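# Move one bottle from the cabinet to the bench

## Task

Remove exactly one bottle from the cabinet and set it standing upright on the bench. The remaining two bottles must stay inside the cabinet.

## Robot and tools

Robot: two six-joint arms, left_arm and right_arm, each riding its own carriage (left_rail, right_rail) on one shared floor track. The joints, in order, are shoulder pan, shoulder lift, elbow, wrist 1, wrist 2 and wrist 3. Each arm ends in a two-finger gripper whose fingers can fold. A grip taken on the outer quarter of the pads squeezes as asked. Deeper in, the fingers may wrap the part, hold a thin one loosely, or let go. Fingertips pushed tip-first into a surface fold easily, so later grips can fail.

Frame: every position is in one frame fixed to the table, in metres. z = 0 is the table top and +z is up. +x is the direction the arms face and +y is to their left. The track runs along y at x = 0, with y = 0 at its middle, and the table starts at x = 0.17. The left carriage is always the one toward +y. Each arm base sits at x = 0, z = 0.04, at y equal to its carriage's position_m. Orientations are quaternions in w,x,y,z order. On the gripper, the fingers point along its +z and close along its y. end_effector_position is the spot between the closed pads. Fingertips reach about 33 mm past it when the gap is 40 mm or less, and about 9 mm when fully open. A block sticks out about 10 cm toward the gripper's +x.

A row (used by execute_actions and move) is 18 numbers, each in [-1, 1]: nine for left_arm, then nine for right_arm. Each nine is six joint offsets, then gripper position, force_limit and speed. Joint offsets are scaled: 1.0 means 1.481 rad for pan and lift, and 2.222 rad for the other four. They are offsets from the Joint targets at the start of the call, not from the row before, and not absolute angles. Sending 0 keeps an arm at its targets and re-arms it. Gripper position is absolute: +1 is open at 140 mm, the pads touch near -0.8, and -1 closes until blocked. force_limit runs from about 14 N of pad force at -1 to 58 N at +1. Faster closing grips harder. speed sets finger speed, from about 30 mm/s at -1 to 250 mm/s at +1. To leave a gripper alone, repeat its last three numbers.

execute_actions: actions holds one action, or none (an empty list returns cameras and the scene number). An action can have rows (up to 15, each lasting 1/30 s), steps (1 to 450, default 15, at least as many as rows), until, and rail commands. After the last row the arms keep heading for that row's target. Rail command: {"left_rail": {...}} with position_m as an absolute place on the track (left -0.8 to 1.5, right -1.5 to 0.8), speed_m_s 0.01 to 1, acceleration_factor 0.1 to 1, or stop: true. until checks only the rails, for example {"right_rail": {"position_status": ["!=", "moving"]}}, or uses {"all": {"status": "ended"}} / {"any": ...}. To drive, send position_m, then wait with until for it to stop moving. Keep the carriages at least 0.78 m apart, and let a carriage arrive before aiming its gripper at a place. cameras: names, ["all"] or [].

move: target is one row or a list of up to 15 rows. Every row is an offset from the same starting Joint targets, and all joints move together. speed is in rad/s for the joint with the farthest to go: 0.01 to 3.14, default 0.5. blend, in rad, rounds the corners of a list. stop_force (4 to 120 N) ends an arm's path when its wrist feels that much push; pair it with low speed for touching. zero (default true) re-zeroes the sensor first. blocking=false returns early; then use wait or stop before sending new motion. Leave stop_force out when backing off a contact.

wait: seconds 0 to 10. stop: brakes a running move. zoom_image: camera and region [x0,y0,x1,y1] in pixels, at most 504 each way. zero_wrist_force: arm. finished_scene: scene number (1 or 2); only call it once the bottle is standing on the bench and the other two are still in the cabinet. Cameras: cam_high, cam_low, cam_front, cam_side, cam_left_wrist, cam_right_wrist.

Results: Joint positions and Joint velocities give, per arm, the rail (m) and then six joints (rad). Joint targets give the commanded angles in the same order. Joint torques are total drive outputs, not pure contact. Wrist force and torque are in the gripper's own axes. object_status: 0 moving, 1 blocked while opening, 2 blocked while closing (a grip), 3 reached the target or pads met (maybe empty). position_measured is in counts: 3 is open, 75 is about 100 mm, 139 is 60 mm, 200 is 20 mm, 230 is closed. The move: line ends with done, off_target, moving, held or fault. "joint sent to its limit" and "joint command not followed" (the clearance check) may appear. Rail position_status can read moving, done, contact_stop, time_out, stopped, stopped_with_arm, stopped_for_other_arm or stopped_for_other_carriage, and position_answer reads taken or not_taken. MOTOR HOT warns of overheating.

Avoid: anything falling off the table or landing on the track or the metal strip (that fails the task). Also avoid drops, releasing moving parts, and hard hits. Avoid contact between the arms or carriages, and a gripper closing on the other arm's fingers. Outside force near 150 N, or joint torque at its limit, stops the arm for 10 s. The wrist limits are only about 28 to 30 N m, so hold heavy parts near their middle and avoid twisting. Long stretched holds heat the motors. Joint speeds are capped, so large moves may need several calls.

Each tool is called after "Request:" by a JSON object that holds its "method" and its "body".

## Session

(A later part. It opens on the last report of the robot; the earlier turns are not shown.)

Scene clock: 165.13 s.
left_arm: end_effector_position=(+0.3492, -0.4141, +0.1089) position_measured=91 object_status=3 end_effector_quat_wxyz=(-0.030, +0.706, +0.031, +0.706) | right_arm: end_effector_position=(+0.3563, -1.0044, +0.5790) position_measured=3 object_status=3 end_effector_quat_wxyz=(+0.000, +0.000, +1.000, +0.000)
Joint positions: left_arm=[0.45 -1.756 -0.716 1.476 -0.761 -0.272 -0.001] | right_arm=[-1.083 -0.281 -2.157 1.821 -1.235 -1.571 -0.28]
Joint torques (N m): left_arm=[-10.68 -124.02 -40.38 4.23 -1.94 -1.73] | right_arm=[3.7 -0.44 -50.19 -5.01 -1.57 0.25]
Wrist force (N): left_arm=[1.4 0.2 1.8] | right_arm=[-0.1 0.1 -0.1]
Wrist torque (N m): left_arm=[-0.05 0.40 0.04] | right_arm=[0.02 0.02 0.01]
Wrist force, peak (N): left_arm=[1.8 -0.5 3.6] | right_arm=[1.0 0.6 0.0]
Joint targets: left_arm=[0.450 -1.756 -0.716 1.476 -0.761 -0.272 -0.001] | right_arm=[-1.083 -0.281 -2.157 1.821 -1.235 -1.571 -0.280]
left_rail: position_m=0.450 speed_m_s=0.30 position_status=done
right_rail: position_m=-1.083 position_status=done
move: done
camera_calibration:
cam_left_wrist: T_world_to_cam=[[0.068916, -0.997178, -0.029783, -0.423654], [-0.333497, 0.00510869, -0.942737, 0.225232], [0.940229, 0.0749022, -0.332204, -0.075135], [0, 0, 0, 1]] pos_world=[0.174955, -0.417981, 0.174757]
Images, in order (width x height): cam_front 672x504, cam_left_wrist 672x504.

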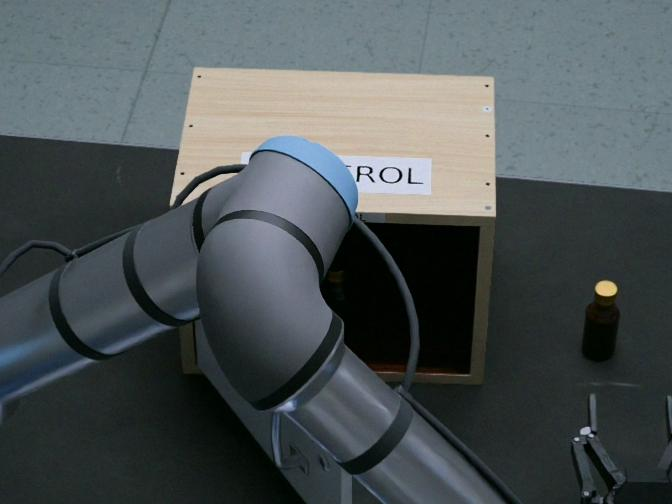

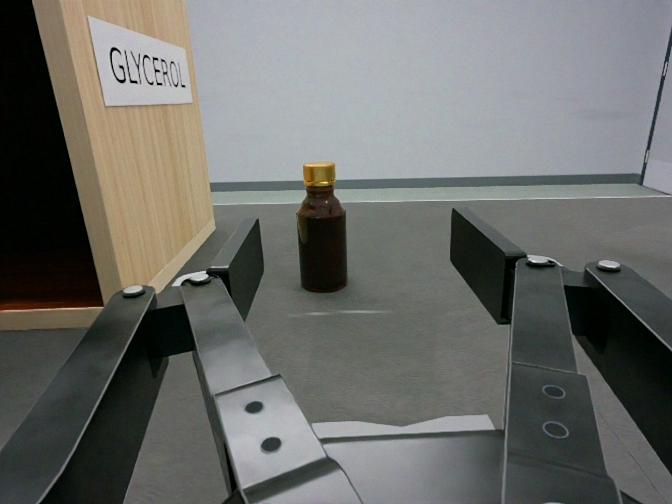

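Request:
{"method": "move", "body": {"target": [-0.0305,-0.2004,-0.0720,0.2060,-0.0206,0,0,-1,-1,0,0,0,0,0,0,1,1,1], "speed": 0.5}}

Request:
{"method": "execute_actions", "body": {"actions": [{"left_rail":{"position_m":0.70},"steps":150,"until":{"left_rail":{"position_status":["!=","moving"]}}}]}}

Request:
{"method": "move", "body": {"target": [[-0.3631,-0.6364,0.4647,-0.0405,0.1900,0,0,-1,-1,0,0,0,0,0,0,1,1,1],[-0.3631,-0.2185,0.5919,-0.4462,0.1900,0,0,-1,-1,0,0,0,0,0,0,1,1,1]], "speed": 0.6, "cameras": ["cam_left_wrist"]}}

Scene clock: 177.10 s.
left_arm: end_effector_position=(+0.3101, -0.4070, +0.4495) position_measured=129 object_status=3 end_effector_quat_wxyz=(-0.031, +0.706, +0.031, +0.706) | right_arm: end_effector_position=(+0.3563, -1.0044, +0.5790) position_measured=3 object_status=3 end_effector_quat_wxyz=(+0.000, +0.000, +1.000, +0.000)
Joint positions: left_arm=[0.45 -1.801 -1.012 1.316 -0.303 -0.318 -0.001] | right_arm=[-1.083 -0.281 -2.157 1.821 -1.235 -1.571 -0.28]
Joint torques (N m): left_arm=[-10.72 -107.96 -51.61 3.98 -2 -1.6] | right_arm=[3.04 -1.43 -50.71 -5.26 -1.96 0.07]
Wrist force (N): left_arm=[1.9 0.0 1.2] | right_arm=[0.3 0.1 -0.3]
Wrist torque (N m): left_arm=[-0.05 0.29 0.03] | right_arm=[0.03 -0.05 0.01]
Wrist force, peak (N): left_arm=[5.4 -0.4 0.6] | right_arm=[1.0 0.3 -0.2]
Joint targets: left_arm=[0.450 -1.801 -1.012 1.316 -0.303 -0.318 -0.001] | right_arm=[-1.083 -0.281 -2.157 1.821 -1.235 -1.571 -0.280]
left_rail: position_m=0.450 speed_m_s=0.30 position_status=done
right_rail: position_m=-1.083 position_status=done
move: done

Scene clock: 179.47 s.
left_arm: end_effector_position=(+0.3101, -0.1570, +0.4498) position_measured=129 object_status=3 end_effector_quat_wxyz=(-0.031, +0.706, +0.031, +0.706) | right_arm: end_effector_position=(+0.3563, -1.0044, +0.5790) position_measured=3 object_status=3 end_effector_quat_wxyz=(+0.000, +0.000, +1.000, +0.000)
Joint positions: left_arm=[0.7 -1.801 -1.012 1.316 -0.303 -0.318 -0.001] | right_arm=[-1.083 -0.281 -2.157 1.821 -1.235 -1.571 -0.28]
Joint torques (N m): left_arm=[-5.05 -100.04 -44.06 3.36 -0.96 -1.9] | right_arm=[3.75 -1.2 -50.74 -5.29 -1.54 -0.15]
Wrist force (N): left_arm=[1.8 -0.2 1.2] | right_arm=[0.3 -0.1 -0.3]
Wrist torque (N m): left_arm=[-0.08 0.32 0.03] | right_arm=[-0.02 -0.08 0.00]
Wrist force, peak (N): left_arm=[1.7 -0.5 1.4] | right_arm=[0.8 -0.4 -0.1]
Joint targets: left_arm=[0.700 -1.801 -1.012 1.316 -0.303 -0.318 -0.001] | right_arm=[-1.083 -0.281 -2.157 1.821 -1.235 -1.571 -0.280]
Tool commands: left_gripper/position=+0.0 left_gripper/force_limit=-1.0 left_gripper/speed=-1.0 right_gripper/position=+1.0 right_gripper/force_limit=+1.0 right_gripper/speed=+1.0
left_rail: position_m=0.700 speed_m_s=0.30 position_status=done
right_rail: position_m=-1.083 position_status=done

Scene clock: 183.97 s.
left_arm: end_effector_position=(+0.1371, +0.1037, +0.1468) position_measured=129 object_status=3 end_effector_quat_wxyz=(+0.299, +0.641, -0.299, +0.641) | right_arm: end_effector_position=(+0.3563, -1.0044, +0.5790) position_measured=3 object_status=3 end_effector_quat_wxyz=(+0.000, +0.000, +1.000, +0.000)
Joint positions: left_arm=[0.7 -2.339 -1.336 2.631 -1.294 0.104 -0.001] | right_arm=[-1.083 -0.281 -2.157 1.821 -1.235 -1.571 -0.28]
Joint torques (N m): left_arm=[-6.51 -18.47 -3.48 -4.18 0.91 -1.65] | right_arm=[3.91 -0.9 -49.96 -5.33 -1.93 0.1]
Wrist force (N): left_arm=[1.4 -0.3 1.5] | right_arm=[0.1 0.2 -0.2]
Wrist torque (N m): left_arm=[-0.11 0.39 0.05] | right_arm=[0.05 -0.03 0.01]
Wrist force, peak (N): left_arm=[3.7 -0.7 1.3] | right_arm=[1.0 -0.2 -0.4]
Joint targets: left_arm=[0.700 -2.339 -1.336 2.631 -1.294 0.104 -0.001] | right_arm=[-1.083 -0.281 -2.157 1.821 -1.235 -1.571 -0.280]
left_rail: position_m=0.700 speed_m_s=0.30 position_status=done
right_rail: position_m=-1.083 position_status=done
move: done
camera_calibration:
cam_left_wrist: T_world_to_cam=[[-0.77699, -0.628764, -0.0306917, 0.186318], [-0.186569, 0.276567, -0.94271, 0.139339], [0.60123, -0.726751, -0.332198, 0.227828], [0, 0, 0, 1]] pos_world=[0.0337864, 0.244188, 0.212758]
Images, in order (width x height): cam_left_wrist 672x504.

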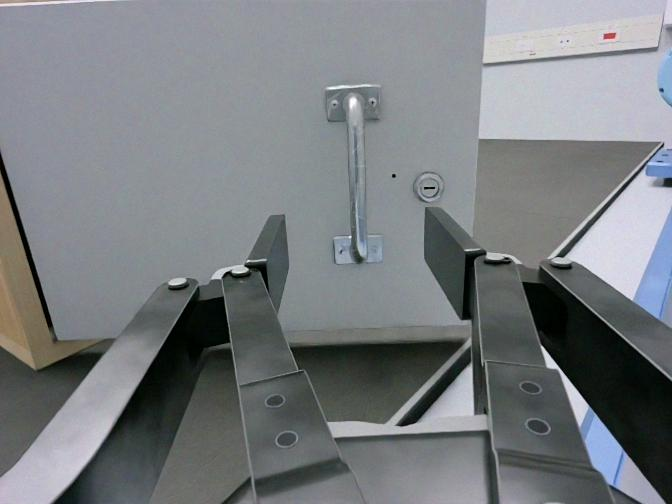

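Request:
{"method": "move", "body": {"target": [0.1954,0.0465,-0.0599,0.0289,0.1302,0,0,-1,-1,0,0,0,0,0,0,1,1,1], "speed": 0.2, "stop_force": 25}}

Request:
{"method": "execute_actions", "body": {"actions": [{"rows":[[0,0,0,0,0,0,-1,-1,-1,0,0,0,0,0,0,1,1,1]],"steps":110}]}}

Request:
{"method": "move", "body": {"target": [[0.0347,0.0559,-0.0738,0.0365,-0.0554,0,-1,-1,-1,0,0,0,0,0,0,1,1,1],[0.1208,0.1690,-0.2247,0.1121,-0.1551,0,-1,-1,-1,0,0,0,0,0,0,1,1,1],[0.1912,0.2536,-0.3386,0.1696,-0.2252,0,-1,-1,-1,0,0,0,0,0,0,1,1,1],[0.2399,0.3104,-0.4153,0.2084,-0.2713,0,-1,-1,-1,0,0,0,0,0,0,1,1,1]], "speed": [0.25,0.25,0.25,0.08], "blend": [0.04,0.04,0.02,0], "stop_force": 35}}

Request:
{"method": "move", "body": {"target": [0.0052,0,0,0,0.0034,0,-1,-1,-1,0,0,0,0,0,0,1,1,1], "speed": 0.015, "stop_force": 25, "cameras": ["cam_front"]}}

Scene clock: 197.30 s.
left_arm: end_effector_position=(+0.2014, +0.0273, +0.1466) position_measured=129 object_status=3 end_effector_quat_wxyz=(+0.299, +0.641, -0.299, +0.641) | right_arm: end_effector_position=(+0.3563, -1.0044, +0.5790) position_measured=3 object_status=3 end_effector_quat_wxyz=(+0.000, +0.000, +1.000, +0.000)
Joint positions: left_arm=[0.7 -2.05 -1.267 2.498 -1.23 0.393 -0.001] | right_arm=[-1.083 -0.281 -2.157 1.821 -1.235 -1.571 -0.28]
Joint torques (N m): left_arm=[11.81 -26.93 -24.3 2.44 1.85 -1.59] | right_arm=[2.09 -2.89 -48.97 -5.54 -1.89 -0.1]
Wrist force (N): left_arm=[1.9 -0.2 1.4] | right_arm=[0.2 -0.1 -0.3]
Wrist torque (N m): left_arm=[-0.11 0.25 0.02] | right_arm=[-0.03 -0.06 0.00]
Wrist force, peak (N): left_arm=[1.9 -0.7 2.6] | right_arm=[0.8 0.8 0.3]
Joint targets: left_arm=[0.700 -2.050 -1.267 2.498 -1.230 0.393 -0.001] | right_arm=[-1.083 -0.281 -2.157 1.821 -1.235 -1.571 -0.280]
left_rail: position_m=0.700 speed_m_s=0.30 position_status=done
right_rail: position_m=-1.083 position_status=done
move: done

Scene clock: 201.17 s.
left_arm: end_effector_position=(+0.2014, +0.0272, +0.1466) position_measured=213 object_status=2 end_effector_quat_wxyz=(+0.299, +0.641, -0.299, +0.641) | right_arm: end_effector_position=(+0.3563, -1.0044, +0.5790) position_measured=3 object_status=3 end_effector_quat_wxyz=(+0.000, +0.000, +1.000, +0.000)
Joint positions: left_arm=[0.7 -2.05 -1.267 2.498 -1.23 0.393 -0.001] | right_arm=[-1.083 -0.281 -2.157 1.821 -1.235 -1.571 -0.28]
Joint torques (N m): left_arm=[9.17 -27.2 -12.16 1.37 -0.93 -1.86] | right_arm=[2.53 -1.95 -49.08 -5.4 -1.95 0.15]
Wrist force (N): left_arm=[3.3 -1.1 -0.1] | right_arm=[0.0 0.1 0.1]
Wrist torque (N m): left_arm=[-0.21 0.23 0.06] | right_arm=[0.03 -0.01 0.01]
Wrist force, peak (N): left_arm=[3.3 -1.1 -0.1] | right_arm=[0.5 0.9 -0.3]
Joint targets: left_arm=[0.700 -2.050 -1.267 2.498 -1.230 0.393 -0.001] | right_arm=[-1.083 -0.281 -2.157 1.821 -1.235 -1.571 -0.280]
left_rail: position_m=0.700 speed_m_s=0.30 position_status=done
right_rail: position_m=-1.083 position_status=done

Scene clock: 207.43 s.
left_arm: end_effector_position=(+0.4093, -0.1206, +0.1466) position_measured=213 object_status=2 end_effector_quat_wxyz=(-0.030, +0.706, +0.030, +0.707) | right_arm: end_effector_position=(+0.3563, -1.0044, +0.5790) position_measured=3 object_status=3 end_effector_quat_wxyz=(+0.000, +0.000, +1.000, +0.000)
Joint positions: left_arm=[0.7 -1.694 -0.807 1.575 -0.767 -0.209 -0.001] | right_arm=[-1.083 -0.281 -2.157 1.821 -1.235 -1.571 -0.28]
Joint torques (N m): left_arm=[21.07 -75.99 -37.41 3.09 -1.04 -1.64] | right_arm=[0.66 -3.49 -48.56 -5.44 -1.72 0.04]
Wrist force (N): left_arm=[8.6 -1.4 -14.4] | right_arm=[0.1 -0.1 -0.3]
Wrist torque (N m): left_arm=[-0.04 0.66 0.34] | right_arm=[-0.02 -0.02 0.00]
Wrist force, peak (N): left_arm=[9.5 -1.8 -14.5] | right_arm=[0.9 0.3 0.3]
Joint targets: left_arm=[0.700 -1.694 -0.807 1.575 -0.767 -0.209 -0.001] | right_arm=[-1.083 -0.281 -2.157 1.821 -1.235 -1.571 -0.280]
left_rail: position_m=0.700 speed_m_s=0.30 position_status=done
right_rail: position_m=-1.083 position_status=done
move: done

Scene clock: 208.80 s.
left_arm: end_effector_position=(+0.4159, -0.1200, +0.1466) position_measured=213 object_status=2 end_effector_quat_wxyz=(-0.030, +0.706, +0.030, +0.706) | right_arm: end_effector_position=(+0.3563, -1.0044, +0.5790) position_measured=3 object_status=3 end_effector_quat_wxyz=(+0.000, +0.000, +1.000, +0.000)
Joint positions: left_arm=[0.7 -1.687 -0.807 1.575 -0.767 -0.202 -0.001] | right_arm=[-1.083 -0.281 -2.157 1.821 -1.235 -1.571 -0.28]
Joint torques (N m): left_arm=[21.46 -92.56 -31.18 2.78 0.97 -1.92] | right_arm=[1.45 -2.41 -48.42 -5.38 -1.84 -0.1]
Wrist force (N): left_arm=[2.0 1.7 -12.8] | right_arm=[-0.2 0.0 -0.2]
Wrist torque (N m): left_arm=[-0.19 0.29 0.34] | right_arm=[0.01 0.03 0.00]
Wrist force, peak (N): left_arm=[8.0 -0.7 -15.5] | right_arm=[0.9 0.1 0.2]
Joint targets: left_arm=[0.700 -1.687 -0.807 1.575 -0.767 -0.202 -0.001] | right_arm=[-1.083 -0.281 -2.157 1.821 -1.235 -1.571 -0.280]
left_rail: position_m=0.700 speed_m_s=0.30 position_status=done
right_rail: position_m=-1.083 position_status=done
move: done
Images, in order (width x height): cam_front 672x504.

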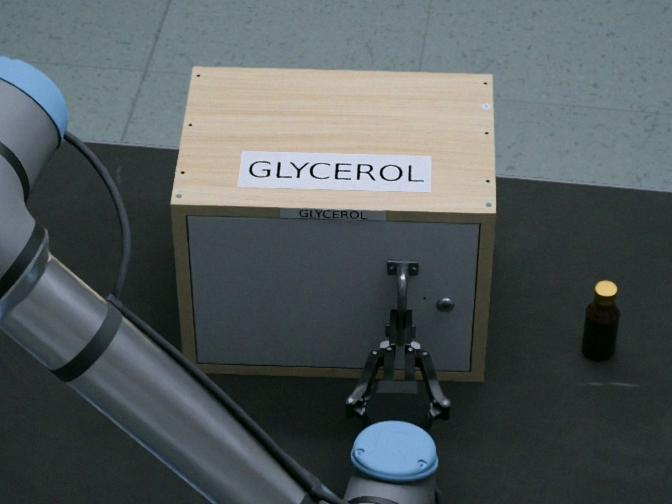

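Request:
{"method": "execute_actions", "body": {"actions": [{"rows":[[0,0,0,0,0,0,0.0,-1,-1,0,0,0,0,0,0,1,1,1]],"steps":75}]}}

Request:
{"method": "move", "body": {"target": [-0.08,0,0,0,-0.0533,0,0,-1,-1,0,0,0,0,0,0,1,1,1], "speed": 0.15, "cameras": ["cam_front"]}}

Scene clock: 215.57 s.
left_arm: end_effector_position=(+0.4159, -0.1200, +0.1466) position_measured=129 object_status=3 end_effector_quat_wxyz=(-0.030, +0.706, +0.030, +0.706) | right_arm: end_effector_position=(+0.3563, -1.0044, +0.5790) position_measured=3 object_status=3 end_effector_quat_wxyz=(+0.000, +0.000, +1.000, +0.000)
Joint positions: left_arm=[0.7 -1.687 -0.807 1.575 -0.767 -0.202 -0.001] | right_arm=[-1.083 -0.281 -2.157 1.821 -1.235 -1.571 -0.28]
Joint torques (N m): left_arm=[-6.33 -112.22 -37.5 2.96 0.73 -1.51] | right_arm=[1.2 -2.27 -48.88 -5.53 -2.43 -0.08]
Wrist force (N): left_arm=[1.9 -0.9 1.4] | right_arm=[0.4 -0.1 0.0]
Wrist torque (N m): left_arm=[-0.25 0.29 0.03] | right_arm=[-0.03 -0.10 0.01]
Wrist force, peak (N): left_arm=[2.0 2.2 -13.0] | right_arm=[0.3 1.0 0.0]
Joint targets: left_arm=[0.700 -1.687 -0.807 1.575 -0.767 -0.202 -0.001] | right_arm=[-1.083 -0.281 -2.157 1.821 -1.235 -1.571 -0.280]
left_rail: position_m=0.700 speed_m_s=0.30 position_status=done
right_rail: position_m=-1.083 position_status=done

Scene clock: 216.83 s.
left_arm: end_effector_position=(+0.3151, -0.1231, +0.1466) position_measured=129 object_status=3 end_effector_quat_wxyz=(-0.030, +0.706, +0.030, +0.707) | right_arm: end_effector_position=(+0.3563, -1.0044, +0.5790) position_measured=3 object_status=3 end_effector_quat_wxyz=(+0.000, +0.000, +1.000, +0.000)
Joint positions: left_arm=[0.7 -1.805 -0.807 1.575 -0.767 -0.32 -0.001] | right_arm=[-1.083 -0.281 -2.157 1.821 -1.235 -1.571 -0.28]
Joint torques (N m): left_arm=[-3.6 -112.34 -37.93 3.25 -2.08 -1.61] | right_arm=[2.08 -2.47 -47.51 -5.39 -2.16 -0.18]
Wrist force (N): left_arm=[1.7 -0.6 1.2] | right_arm=[0.4 0.0 -0.1]
Wrist torque (N m): left_arm=[-0.20 0.36 0.04] | right_arm=[0.00 -0.10 0.00]
Wrist force, peak (N): left_arm=[1.4 -0.6 3.0] | right_arm=[0.7 0.8 0.0]
Joint targets: left_arm=[0.700 -1.805 -0.807 1.575 -0.767 -0.320 -0.001] | right_arm=[-1.083 -0.281 -2.157 1.821 -1.235 -1.571 -0.280]
left_rail: position_m=0.700 speed_m_s=0.30 position_status=done
right_rail: position_m=-1.083 position_status=done
move: done
Images, in order (width x height): cam_front 672x504.

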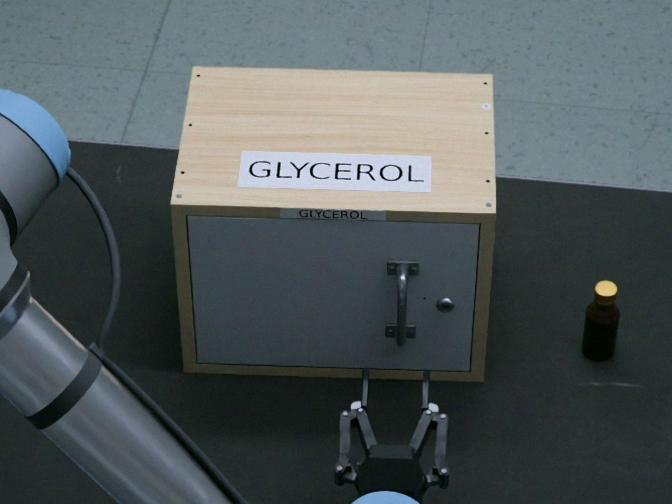

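Request:
{"method": "finished_scene", "body": {"scene": 2}}

The scene is finished: the task was done.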